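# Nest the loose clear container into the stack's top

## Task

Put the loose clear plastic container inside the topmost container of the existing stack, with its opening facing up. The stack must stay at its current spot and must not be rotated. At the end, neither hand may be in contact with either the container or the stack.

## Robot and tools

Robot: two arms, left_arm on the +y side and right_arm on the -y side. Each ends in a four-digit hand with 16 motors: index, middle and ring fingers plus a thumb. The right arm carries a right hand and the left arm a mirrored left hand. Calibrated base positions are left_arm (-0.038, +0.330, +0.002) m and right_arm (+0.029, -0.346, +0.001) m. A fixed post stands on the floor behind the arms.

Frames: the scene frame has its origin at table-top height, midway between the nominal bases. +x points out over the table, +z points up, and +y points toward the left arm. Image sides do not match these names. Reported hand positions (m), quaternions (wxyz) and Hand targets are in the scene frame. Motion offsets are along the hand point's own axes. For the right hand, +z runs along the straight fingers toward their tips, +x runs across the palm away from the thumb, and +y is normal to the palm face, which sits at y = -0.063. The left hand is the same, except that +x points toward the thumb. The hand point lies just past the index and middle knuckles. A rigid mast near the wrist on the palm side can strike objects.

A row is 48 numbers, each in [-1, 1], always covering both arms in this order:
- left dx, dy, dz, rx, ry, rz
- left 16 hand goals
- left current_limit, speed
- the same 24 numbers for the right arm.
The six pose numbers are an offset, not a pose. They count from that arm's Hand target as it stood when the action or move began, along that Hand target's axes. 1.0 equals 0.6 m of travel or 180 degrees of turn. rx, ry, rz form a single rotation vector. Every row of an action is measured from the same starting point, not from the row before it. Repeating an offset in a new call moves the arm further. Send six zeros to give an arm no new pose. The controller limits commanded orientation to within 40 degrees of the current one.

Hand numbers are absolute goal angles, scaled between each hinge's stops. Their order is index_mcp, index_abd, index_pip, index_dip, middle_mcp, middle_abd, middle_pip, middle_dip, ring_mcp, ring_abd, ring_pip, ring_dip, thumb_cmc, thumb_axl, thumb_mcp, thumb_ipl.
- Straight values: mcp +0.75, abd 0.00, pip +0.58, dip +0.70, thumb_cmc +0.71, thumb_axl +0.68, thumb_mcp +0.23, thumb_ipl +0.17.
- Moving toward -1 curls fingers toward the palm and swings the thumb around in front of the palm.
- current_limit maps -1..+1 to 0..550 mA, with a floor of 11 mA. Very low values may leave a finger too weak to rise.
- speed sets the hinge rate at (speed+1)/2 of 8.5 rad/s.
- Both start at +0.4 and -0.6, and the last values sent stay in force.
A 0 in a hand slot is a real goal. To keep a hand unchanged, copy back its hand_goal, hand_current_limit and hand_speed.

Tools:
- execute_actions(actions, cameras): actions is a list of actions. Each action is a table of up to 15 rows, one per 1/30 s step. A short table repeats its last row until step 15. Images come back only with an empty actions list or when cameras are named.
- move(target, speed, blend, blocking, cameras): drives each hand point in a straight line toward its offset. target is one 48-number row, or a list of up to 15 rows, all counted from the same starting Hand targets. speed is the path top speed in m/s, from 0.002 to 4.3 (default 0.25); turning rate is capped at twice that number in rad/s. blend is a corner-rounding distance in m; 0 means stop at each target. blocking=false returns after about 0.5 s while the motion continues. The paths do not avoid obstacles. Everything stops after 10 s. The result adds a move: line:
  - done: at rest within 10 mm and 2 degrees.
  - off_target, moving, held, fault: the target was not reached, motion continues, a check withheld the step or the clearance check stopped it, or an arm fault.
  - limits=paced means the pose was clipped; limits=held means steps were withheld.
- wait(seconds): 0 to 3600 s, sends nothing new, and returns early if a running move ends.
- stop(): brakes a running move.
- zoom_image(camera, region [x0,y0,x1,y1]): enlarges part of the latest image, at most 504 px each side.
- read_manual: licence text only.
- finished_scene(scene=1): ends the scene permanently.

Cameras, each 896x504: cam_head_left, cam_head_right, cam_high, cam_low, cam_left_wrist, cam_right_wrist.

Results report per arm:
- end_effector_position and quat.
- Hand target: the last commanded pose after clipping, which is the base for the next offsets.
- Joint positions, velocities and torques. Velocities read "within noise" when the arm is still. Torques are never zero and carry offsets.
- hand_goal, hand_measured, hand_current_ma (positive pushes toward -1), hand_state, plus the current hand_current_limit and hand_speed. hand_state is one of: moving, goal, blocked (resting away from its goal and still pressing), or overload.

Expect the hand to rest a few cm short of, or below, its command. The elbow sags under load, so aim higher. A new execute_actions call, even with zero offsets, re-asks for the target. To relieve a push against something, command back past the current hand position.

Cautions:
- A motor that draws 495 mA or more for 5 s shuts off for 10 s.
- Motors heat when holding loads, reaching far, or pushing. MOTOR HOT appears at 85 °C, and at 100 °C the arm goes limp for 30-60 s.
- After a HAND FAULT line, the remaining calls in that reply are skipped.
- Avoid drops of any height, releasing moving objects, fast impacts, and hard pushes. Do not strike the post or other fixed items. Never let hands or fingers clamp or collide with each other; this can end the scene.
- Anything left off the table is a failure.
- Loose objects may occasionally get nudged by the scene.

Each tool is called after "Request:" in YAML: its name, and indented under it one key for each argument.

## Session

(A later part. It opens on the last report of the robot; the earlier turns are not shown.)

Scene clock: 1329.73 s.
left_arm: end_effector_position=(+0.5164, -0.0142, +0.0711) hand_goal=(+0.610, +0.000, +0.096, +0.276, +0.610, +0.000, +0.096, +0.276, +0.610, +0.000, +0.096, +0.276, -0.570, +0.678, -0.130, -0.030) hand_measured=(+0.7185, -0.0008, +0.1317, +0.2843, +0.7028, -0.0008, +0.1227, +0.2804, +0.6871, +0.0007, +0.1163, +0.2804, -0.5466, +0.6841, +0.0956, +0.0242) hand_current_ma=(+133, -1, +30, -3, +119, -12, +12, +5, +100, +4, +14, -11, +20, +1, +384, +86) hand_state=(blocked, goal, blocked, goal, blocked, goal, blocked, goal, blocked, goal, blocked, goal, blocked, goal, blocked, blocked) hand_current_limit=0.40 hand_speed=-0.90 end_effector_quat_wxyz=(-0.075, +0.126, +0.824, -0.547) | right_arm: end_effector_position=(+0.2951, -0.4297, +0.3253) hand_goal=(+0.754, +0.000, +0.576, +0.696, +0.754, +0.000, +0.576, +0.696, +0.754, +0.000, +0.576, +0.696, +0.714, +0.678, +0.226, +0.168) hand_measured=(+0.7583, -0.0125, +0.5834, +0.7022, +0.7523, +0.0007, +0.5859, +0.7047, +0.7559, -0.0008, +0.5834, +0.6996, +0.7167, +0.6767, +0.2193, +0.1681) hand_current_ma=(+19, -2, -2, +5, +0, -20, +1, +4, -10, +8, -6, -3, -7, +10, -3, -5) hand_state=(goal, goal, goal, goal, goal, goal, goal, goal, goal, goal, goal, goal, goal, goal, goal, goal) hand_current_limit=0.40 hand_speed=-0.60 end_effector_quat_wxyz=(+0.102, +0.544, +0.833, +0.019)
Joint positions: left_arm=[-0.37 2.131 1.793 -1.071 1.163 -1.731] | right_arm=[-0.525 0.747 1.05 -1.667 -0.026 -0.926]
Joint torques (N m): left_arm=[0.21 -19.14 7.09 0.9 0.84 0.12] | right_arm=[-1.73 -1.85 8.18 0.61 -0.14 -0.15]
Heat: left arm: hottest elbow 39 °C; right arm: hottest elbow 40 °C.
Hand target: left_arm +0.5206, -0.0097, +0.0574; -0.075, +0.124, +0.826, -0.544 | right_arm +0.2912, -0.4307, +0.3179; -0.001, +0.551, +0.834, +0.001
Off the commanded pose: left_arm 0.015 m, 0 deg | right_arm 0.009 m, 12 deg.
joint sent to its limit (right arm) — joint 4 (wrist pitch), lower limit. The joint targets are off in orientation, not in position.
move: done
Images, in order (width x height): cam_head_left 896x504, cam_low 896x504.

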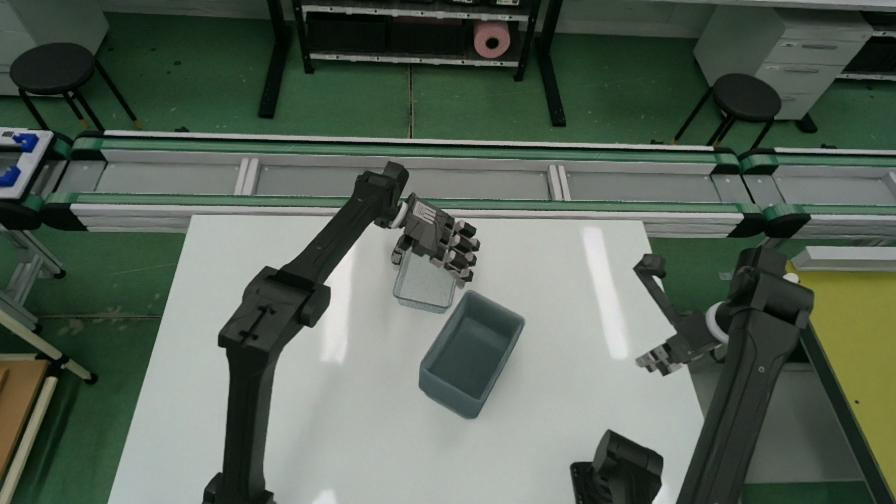

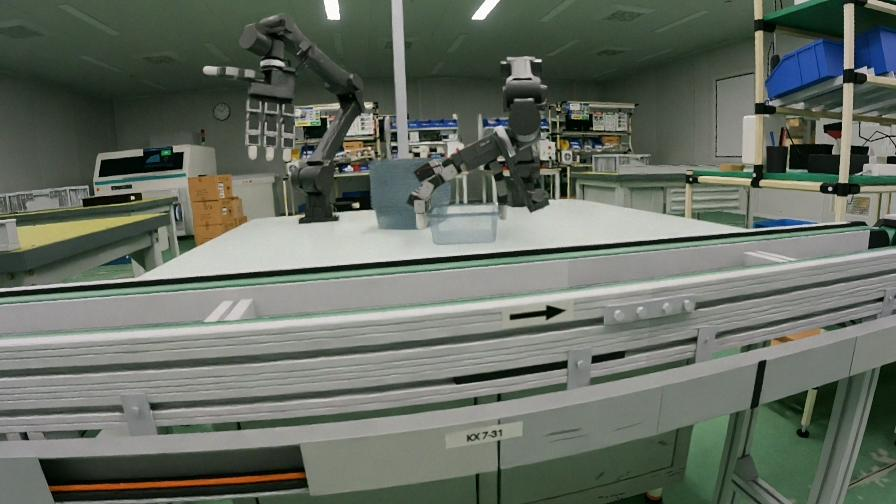

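Request:
move:
  target: [-0.0012,-0.104,-0.0448,0,0,0,0.61,0,0.095,0.275,0.61,0,0.095,0.275,0.61,0,0.095,0.275,-0.571,0.677,-0.13,-0.03,0.4,-0.9,0,0,0,0,0,0,0.754,0,0.576,0.696,0.754,0,0.576,0.696,0.754,0,0.576,0.696,0.714,0.678,0.226,0.168,0.4,-0.6]
  speed: 0.05
  cameras: ["all"]

Request:
zoom_image:
  camera: "cam_low"
  region: [405, 140, 535, 250]

Request:
zoom_image:
  camera: "cam_head_left"
  region: [350, 180, 510, 330]

Scene clock: 1340.20 s.
left_arm: end_effector_position=(+0.5039, -0.0088, +0.0901) hand_goal=(+0.610, +0.000, +0.096, +0.276, +0.610, +0.000, +0.096, +0.276, +0.610, +0.000, +0.096, +0.276, -0.570, +0.678, -0.130, -0.030) hand_measured=(+0.7052, -0.0125, +0.1420, +0.2970, +0.6908, -0.0066, +0.1266, +0.2855, +0.6703, -0.0008, +0.1176, +0.2804, -0.5328, +0.6841, +0.0965, +0.0261) hand_current_ma=(+112, -10, +36, +11, +92, -14, +14, +5, +72, +6, +14, -9, +27, -3, +390, +88) hand_state=(blocked, goal, blocked, blocked, blocked, goal, blocked, goal, blocked, goal, blocked, goal, blocked, goal, blocked, blocked) hand_current_limit=0.40 hand_speed=-0.90 end_effector_quat_wxyz=(-0.103, +0.110, +0.829, -0.539) | right_arm: end_effector_position=(+0.2951, -0.4297, +0.3253) hand_goal=(+0.754, +0.000, +0.576, +0.696, +0.754, +0.000, +0.576, +0.696, +0.754, +0.000, +0.576, +0.696, +0.714, +0.678, +0.226, +0.168) hand_measured=(+0.7583, -0.0140, +0.5834, +0.7022, +0.7523, +0.0007, +0.5859, +0.7060, +0.7559, +0.0007, +0.5834, +0.6996, +0.7167, +0.6767, +0.2193, +0.1672) hand_current_ma=(+16, +1, +5, -1, +9, -2, +1, -9, -2, +14, +1, -2, +0, +9, -8, -5) hand_state=(goal, goal, goal, goal, goal, goal, goal, goal, goal, goal, goal, goal, goal, goal, goal, goal) hand_current_limit=0.40 hand_speed=-0.60 end_effector_quat_wxyz=(+0.102, +0.544, +0.833, +0.019)
Joint positions: left_arm=[-0.37 2.12 1.826 -1.19 1.159 -1.723] | right_arm=[-0.525 0.747 1.05 -1.667 -0.026 -0.926]
Joint torques (N m): left_arm=[0.21 -22.48 10.7 -0.06 1 0] | right_arm=[-1.85 -2.02 8.24 0.62 -0.14 -0.16]
Heat: left arm: hottest elbow 39 °C; right arm: hottest elbow 40 °C.
Hand target: left_arm +0.5205, -0.0098, +0.1253; -0.075, +0.124, +0.826, -0.544 | right_arm +0.2912, -0.4307, +0.3179; -0.001, +0.551, +0.834, +0.001
Off the commanded pose: left_arm 0.039 m, 4 deg | right_arm 0.009 m, 12 deg.
joint sent to its limit (right arm) — joint 4 (wrist pitch), lower limit. The joint targets are off in orientation, not in position.
move: off_target (left_arm)

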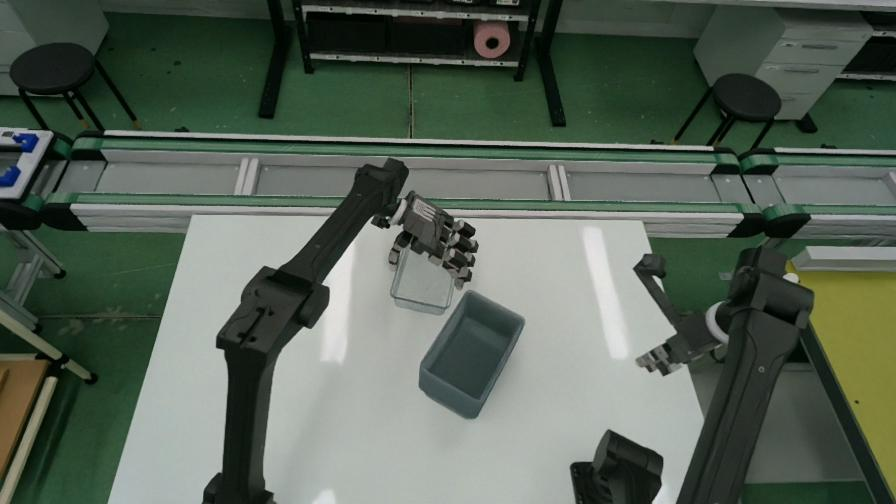

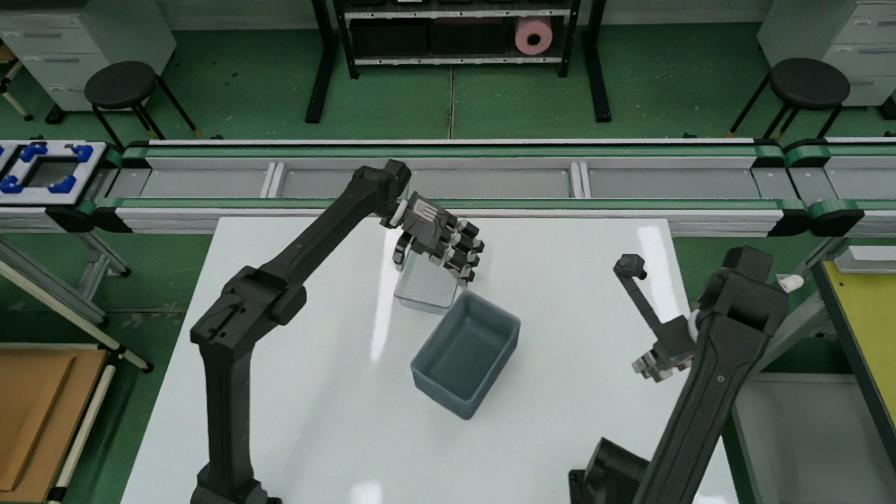

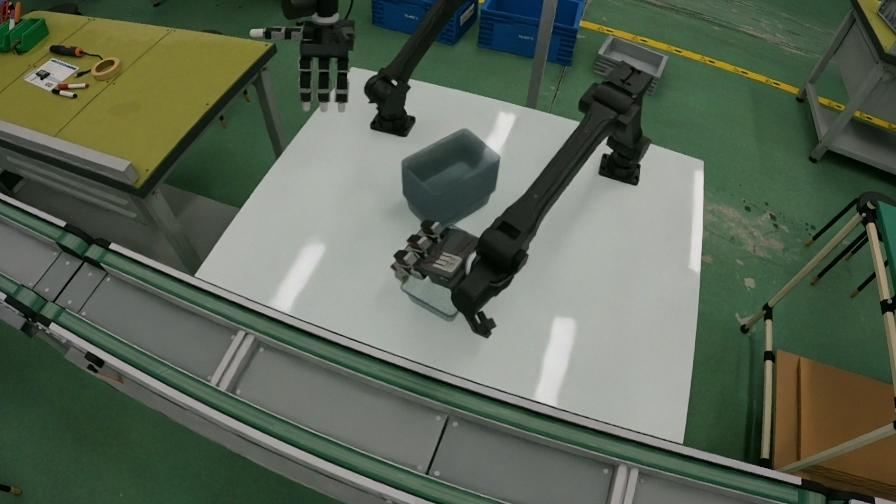

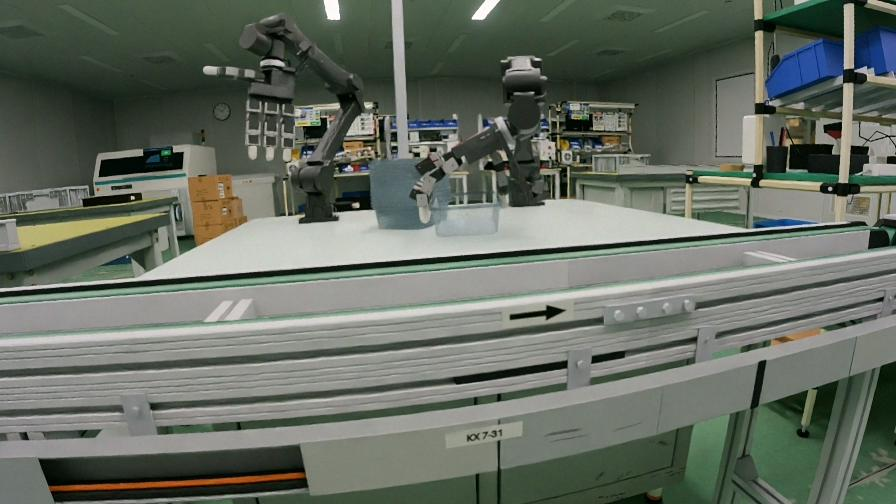

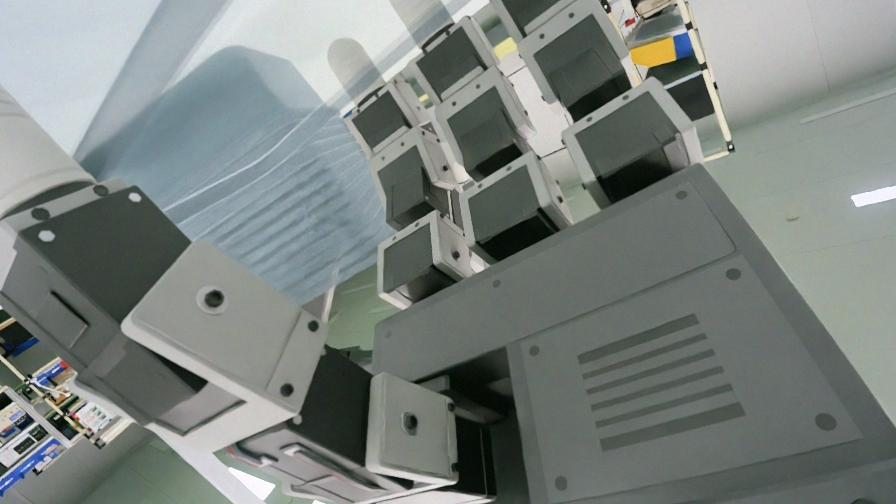

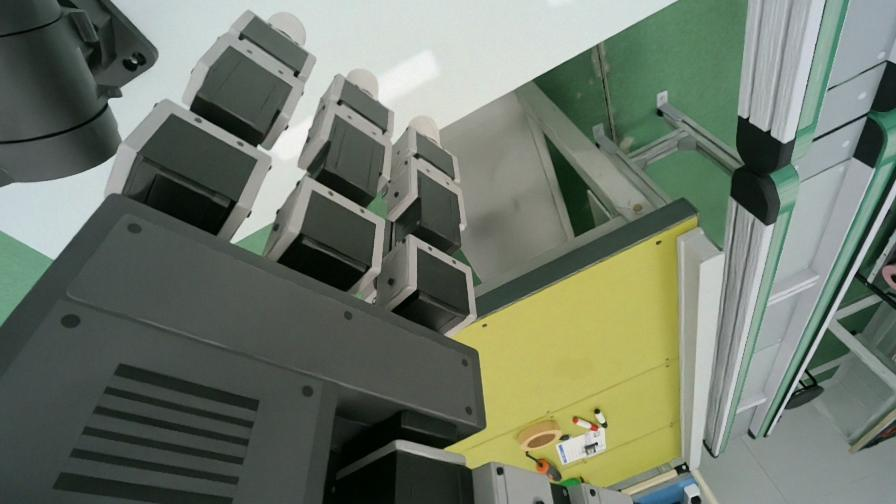

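Scaled by 3.877.

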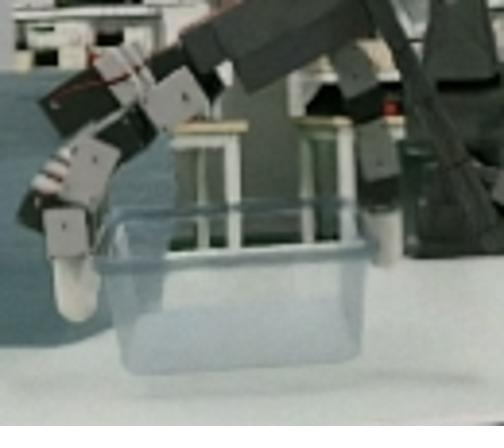

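Scaled by 3.150.

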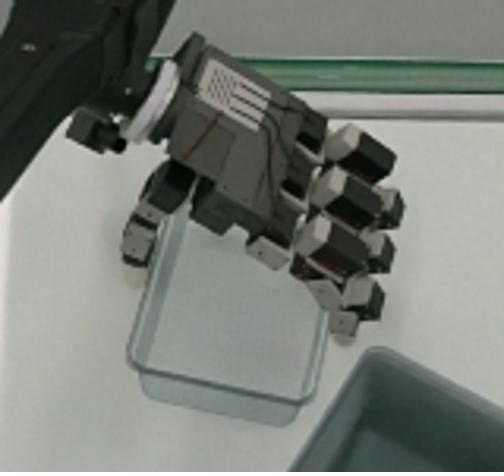

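Request:
move:
  target: [-0.0028,-0.237,-0.102,0,0,0,0.61,0,0.095,0.275,0.61,0,0.095,0.275,0.61,0,0.095,0.275,-0.571,0.677,-0.13,-0.03,0.4,-0.9,0,0,0,0,0,0,0.754,0,0.576,0.696,0.754,0,0.576,0.696,0.754,0,0.576,0.696,0.714,0.678,0.226,0.168,0.4,-0.6]
  speed: 0.07
  cameras: ["all"]

Request:
zoom_image:
  camera: "cam_low"
  region: [380, 90, 540, 240]

Request:
zoom_image:
  camera: "cam_head_left"
  region: [340, 160, 540, 360]

Scene clock: 1358.43 s.
left_arm: end_effector_position=(+0.5123, -0.0119, +0.2581) hand_goal=(+0.610, +0.000, +0.096, +0.276, +0.610, +0.000, +0.096, +0.276, +0.610, +0.000, +0.096, +0.276, -0.570, +0.678, -0.130, -0.030) hand_measured=(+0.7052, -0.0110, +0.1433, +0.2970, +0.6908, -0.0066, +0.1279, +0.2855, +0.6690, -0.0008, +0.1176, +0.2804, -0.5328, +0.6841, +0.0965, +0.0261) hand_current_ma=(+112, -8, +36, +7, +96, -10, +14, +9, +71, +8, +14, -13, +27, +4, +390, +82) hand_state=(blocked, goal, blocked, blocked, blocked, goal, blocked, goal, blocked, goal, blocked, goal, blocked, goal, blocked, blocked) hand_current_limit=0.40 hand_speed=-0.90 end_effector_quat_wxyz=(-0.093, +0.116, +0.828, -0.541) | right_arm: end_effector_position=(+0.2951, -0.4297, +0.3253) hand_goal=(+0.754, +0.000, +0.576, +0.696, +0.754, +0.000, +0.576, +0.696, +0.754, +0.000, +0.576, +0.696, +0.714, +0.678, +0.226, +0.168) hand_measured=(+0.7583, -0.0140, +0.5834, +0.7022, +0.7523, +0.0007, +0.5859, +0.7047, +0.7559, +0.0007, +0.5834, +0.6996, +0.7167, +0.6777, +0.2193, +0.1672) hand_current_ma=(+21, -15, +8, -8, +3, -1, +16, +3, +10, -6, +8, +0, +0, +6, +9, -5) hand_state=(goal, goal, goal, goal, goal, goal, goal, goal, goal, goal, goal, goal, goal, goal, goal, goal) hand_current_limit=0.40 hand_speed=-0.60 end_effector_quat_wxyz=(+0.102, +0.544, +0.833, +0.019)
Joint positions: left_arm=[-0.37 2.088 2.218 -1.591 1.159 -1.724] | right_arm=[-0.525 0.747 1.05 -1.667 -0.026 -0.926]
Joint torques (N m): left_arm=[0.21 -20.78 11.26 -0.05 1.03 -0.01] | right_arm=[-1.79 -1.9 8.18 0.66 -0.14 -0.15]
Heat: left arm: hottest elbow 40 °C; right arm: hottest elbow 40 °C.
Hand target: left_arm +0.5203, -0.0100, +0.2801; -0.075, +0.124, +0.826, -0.544 | right_arm +0.2912, -0.4307, +0.3179; -0.001, +0.551, +0.834, +0.001
Off the commanded pose: left_arm 0.024 m, 2 deg | right_arm 0.009 m, 12 deg.
joint sent to its limit (right arm) — joint 4 (wrist pitch), lower limit. The joint targets are off in orientation, not in position.
move: off_target (left_arm)

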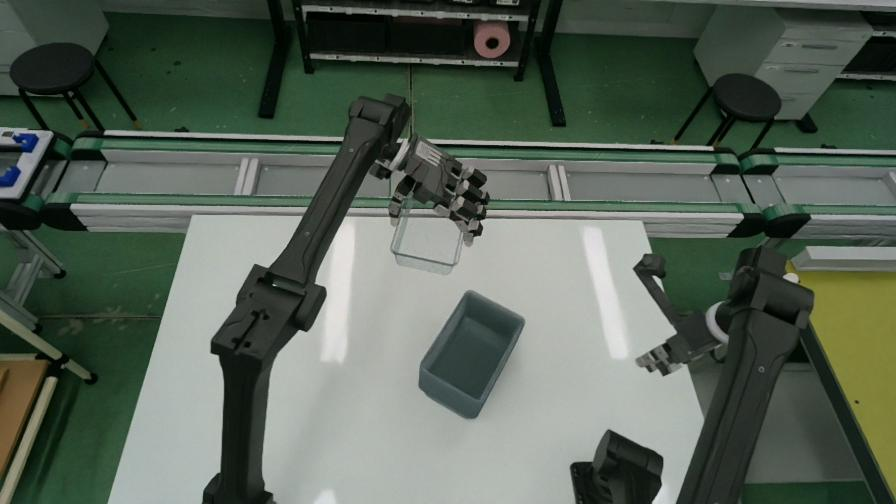

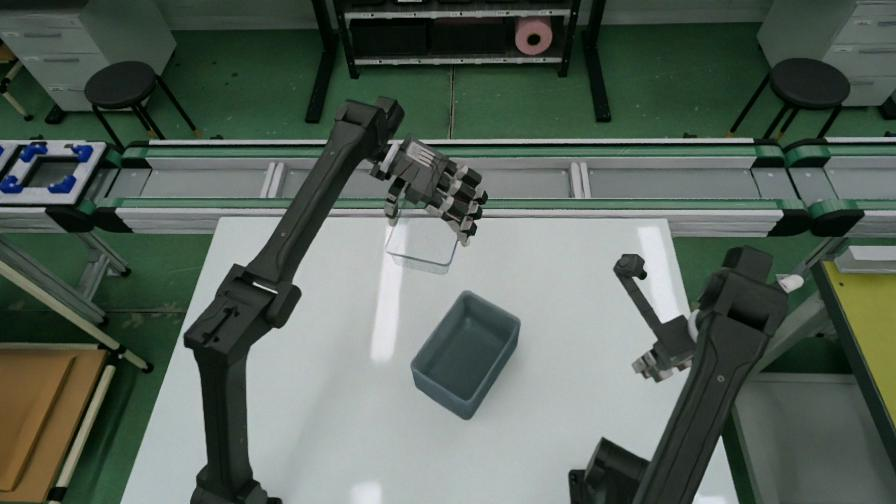

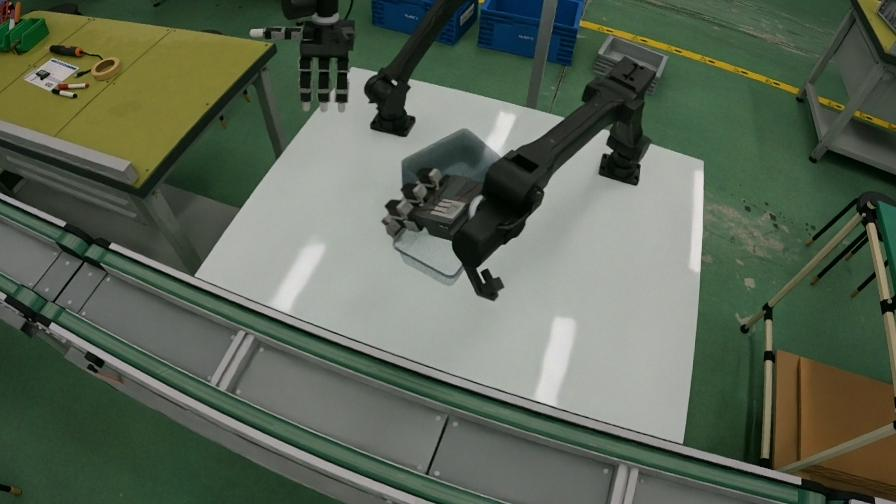

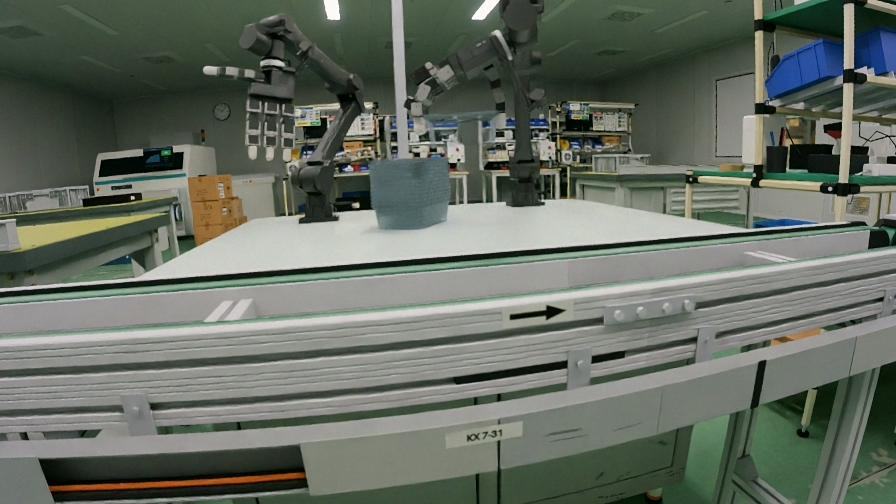

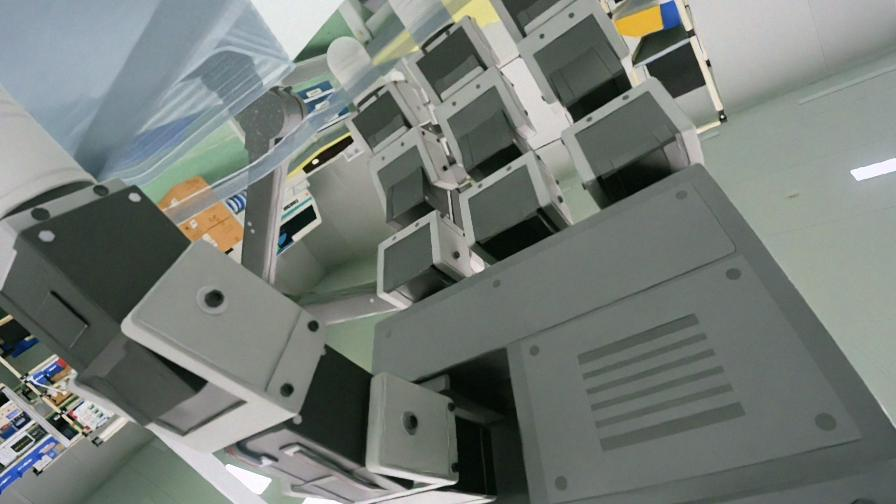

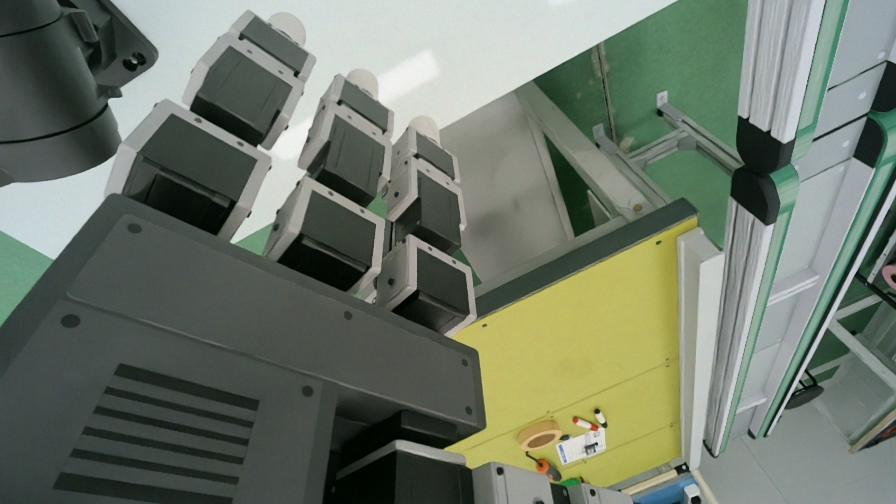

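Scaled by 3.150.

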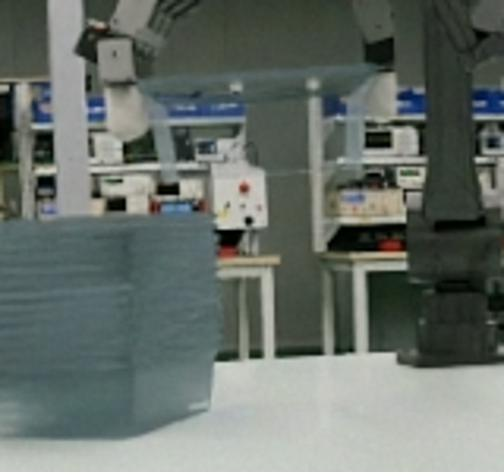

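Scaled by 2.520.

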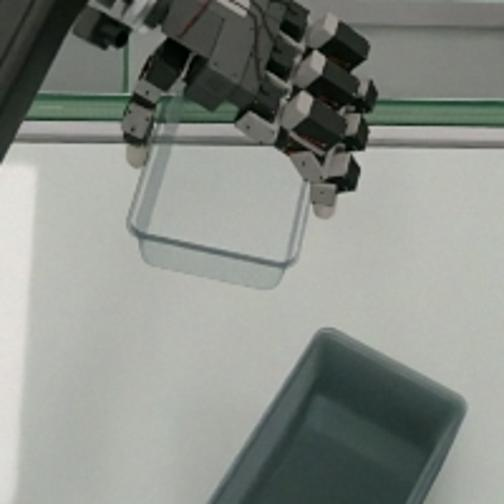

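Request:
move:
  target:
    - [0,-0.031,-0.013,0,0,0,0.61,0,0.095,0.275,0.61,0,0.095,0.275,0.61,0,0.095,0.275,-0.571,0.677,-0.13,-0.03,0.4,-0.9,0,0,0,0,0,0,0.754,0,0.576,0.696,0.754,0,0.576,0.696,0.754,0,0.576,0.696,0.714,0.678,0.226,0.168,0.4,-0.6]
    - [0.3268,-0.1297,0.2077,0.001,0.0795,0.0343,0.61,0,0.095,0.275,0.61,0,0.095,0.275,0.61,0,0.095,0.275,-0.571,0.677,-0.13,-0.03,0.4,-0.9,0,0,0,0,0,0,0.754,0,0.576,0.696,0.754,0,0.576,0.696,0.754,0,0.576,0.696,0.714,0.678,0.226,0.168,0.4,-0.6]
  speed: 0.08
  blend: 0.01
  cameras: ["all"]

Request:
zoom_image:
  camera: "cam_low"
  region: [320, 80, 500, 240]

Request:
zoom_image:
  camera: "cam_head_left"
  region: [370, 220, 570, 440]

Request:
zoom_image:
  camera: "cam_head_right"
  region: [370, 220, 570, 440]

Request:
zoom_image:
  camera: "cam_high"
  region: [340, 40, 560, 260]

Scene clock: 1419.13 s.
left_arm: end_effector_position=(+0.2935, -0.0948, +0.2889) hand_goal=(+0.610, +0.000, +0.096, +0.276, +0.610, +0.000, +0.096, +0.276, +0.610, +0.000, +0.096, +0.276, -0.570, +0.678, -0.130, -0.030) hand_measured=(+0.7064, -0.0110, +0.1420, +0.2983, +0.6908, -0.0066, +0.1266, +0.2855, +0.6690, -0.0008, +0.1176, +0.2817, -0.5316, +0.6841, +0.0956, +0.0271) hand_current_ma=(+110, -9, +32, +8, +96, -17, +19, +5, +75, +11, +21, -9, +31, +8, +386, +82) hand_state=(blocked, goal, blocked, blocked, blocked, goal, blocked, goal, blocked, goal, blocked, goal, blocked, goal, blocked, blocked) hand_current_limit=0.40 hand_speed=-0.90 end_effector_quat_wxyz=(-0.158, +0.230, +0.804, -0.525) | right_arm: end_effector_position=(+0.2951, -0.4297, +0.3253) hand_goal=(+0.754, +0.000, +0.576, +0.696, +0.754, +0.000, +0.576, +0.696, +0.754, +0.000, +0.576, +0.696, +0.714, +0.678, +0.226, +0.168) hand_measured=(+0.7583, -0.0140, +0.5834, +0.7022, +0.7523, +0.0007, +0.5859, +0.7060, +0.7559, +0.0007, +0.5834, +0.6983, +0.7167, +0.6777, +0.2193, +0.1681) hand_current_ma=(+18, -10, +10, +1, +4, +10, -2, -4, -4, +5, +2, +7, -5, +6, +7, -4) hand_state=(goal, goal, goal, goal, goal, goal, goal, goal, goal, goal, goal, goal, goal, goal, goal, goal) hand_current_limit=0.40 hand_speed=-0.60 end_effector_quat_wxyz=(+0.102, +0.544, +0.833, +0.019)
Joint positions: left_arm=[-0.681 1.699 1.721 -1.373 1.151 -1.824] | right_arm=[-0.525 0.747 1.05 -1.667 -0.026 -0.926]
Joint torques (N m): left_arm=[-0.44 -17.2 7.39 1.03 0.97 -0.06] | right_arm=[-1.73 -2.02 8.24 0.66 -0.14 -0.15]
Heat: left arm: hottest elbow 43 °C; right arm: hottest elbow 41 °C.
Hand target: left_arm +0.2906, -0.0931, +0.3000; -0.148, +0.235, +0.802, -0.529 | right_arm +0.2912, -0.4307, +0.3179; -0.001, +0.551, +0.834, +0.001
Off the commanded pose: left_arm 0.011 m, 1 deg | right_arm 0.009 m, 12 deg.
joint sent to its limit (right arm) — joint 4 (wrist pitch), lower limit. The joint targets are off in orientation, not in position.
move: off_target (left_arm)

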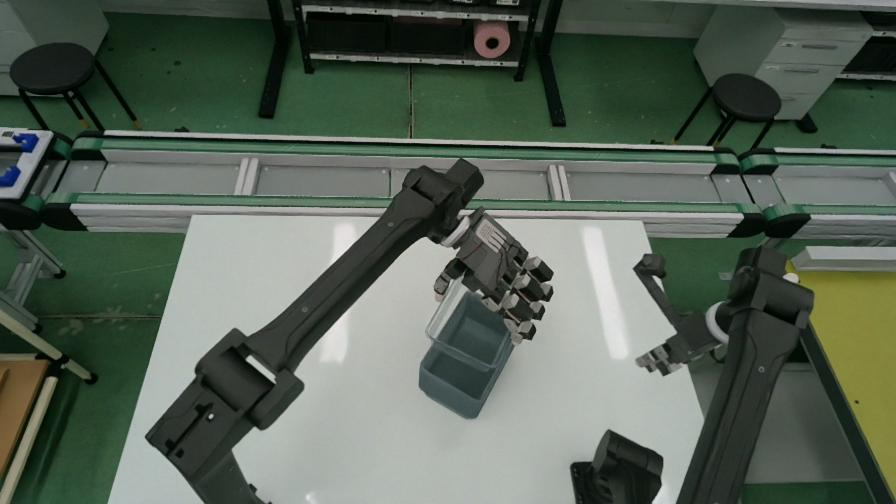

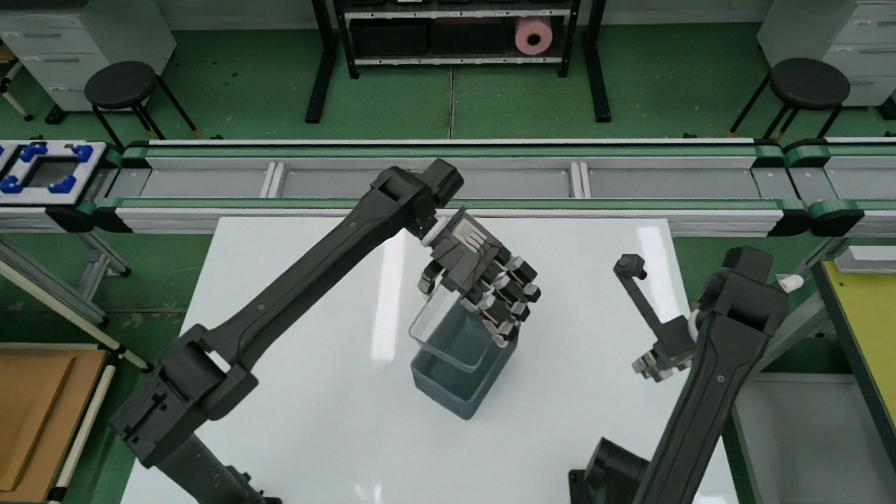

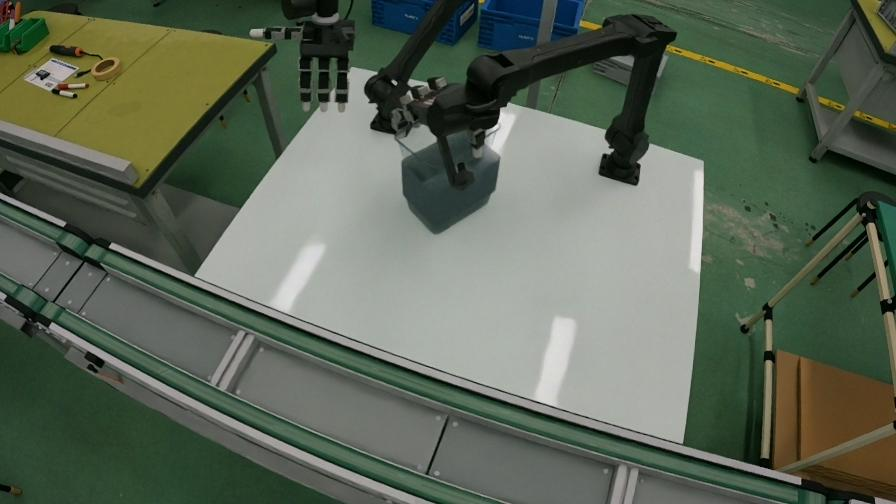

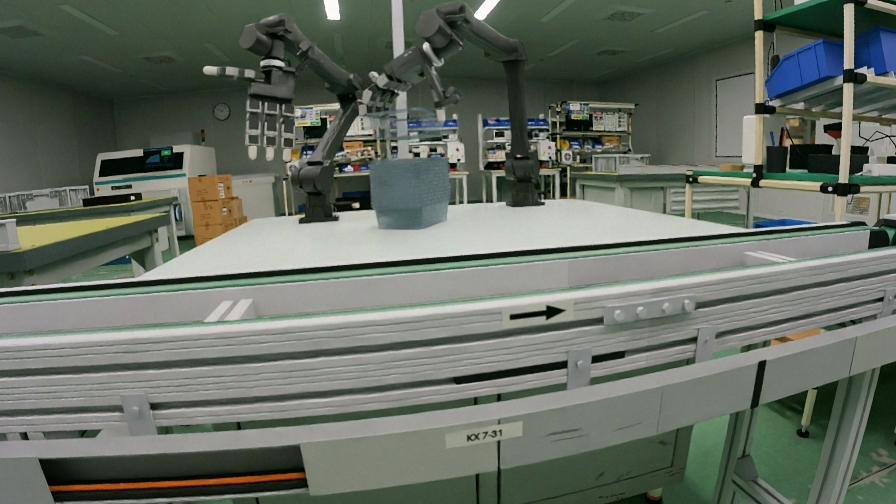

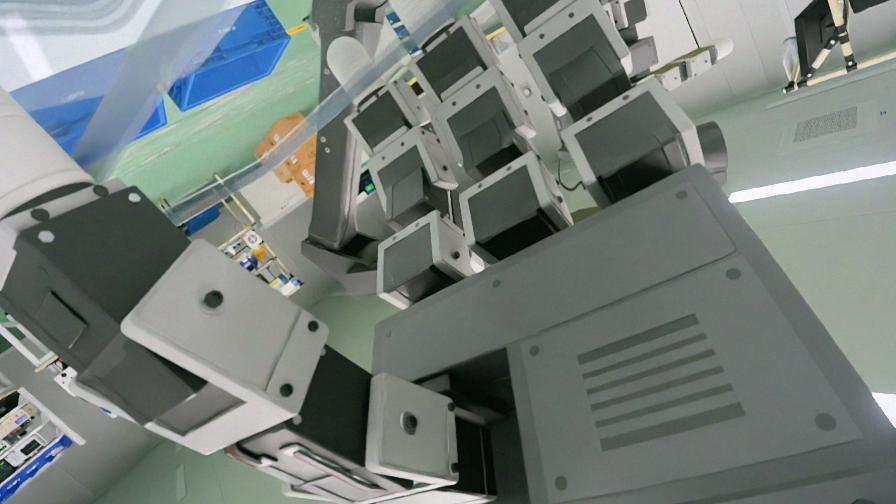

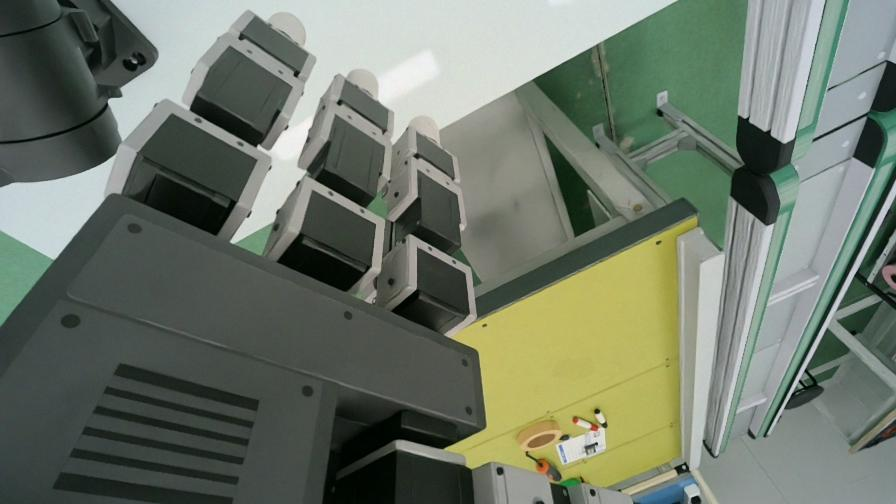

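Scaled by 2.800.

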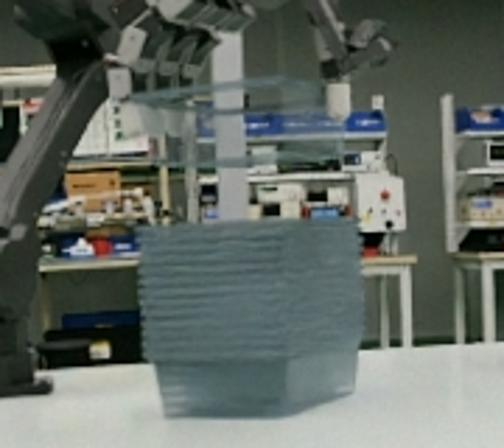

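Scaled by 2.291.

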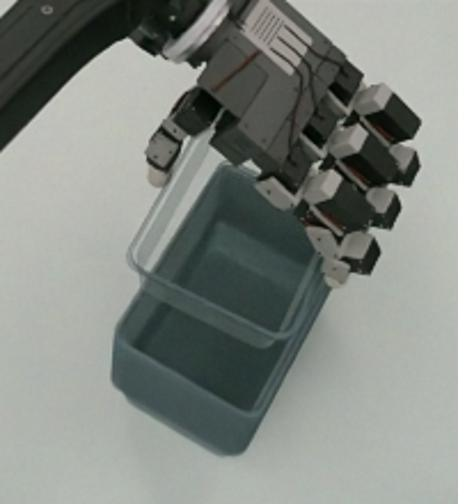

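Scaled by 2.291.

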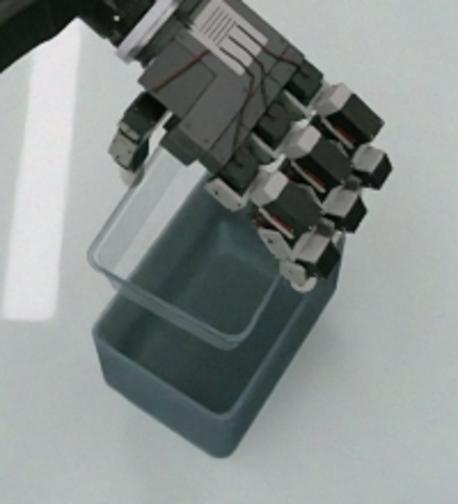

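Scaled by 2.291.

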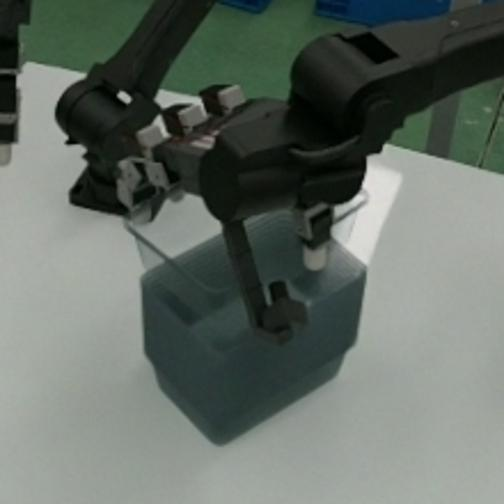

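Request:
zoom_image:
  camera: "cam_low"
  region: [350, 85, 470, 175]

Request:
zoom_image:
  camera: "cam_high"
  region: [380, 90, 510, 190]

Scaled by 4.200.

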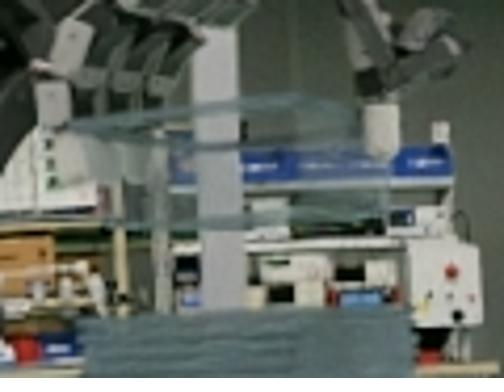

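Scaled by 3.877.

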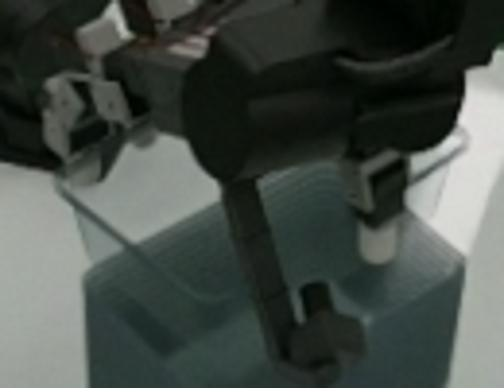

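Request:
zoom_image:
  camera: "cam_low"
  region: [360, 100, 450, 150]

Request:
zoom_image:
  camera: "cam_low"
  region: [360, 140, 460, 240]

Scaled by 5.600.

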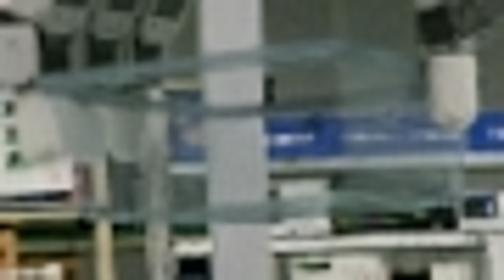

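Scaled by 5.040.

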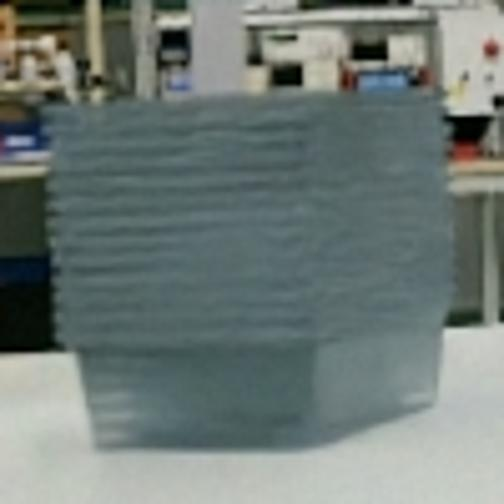

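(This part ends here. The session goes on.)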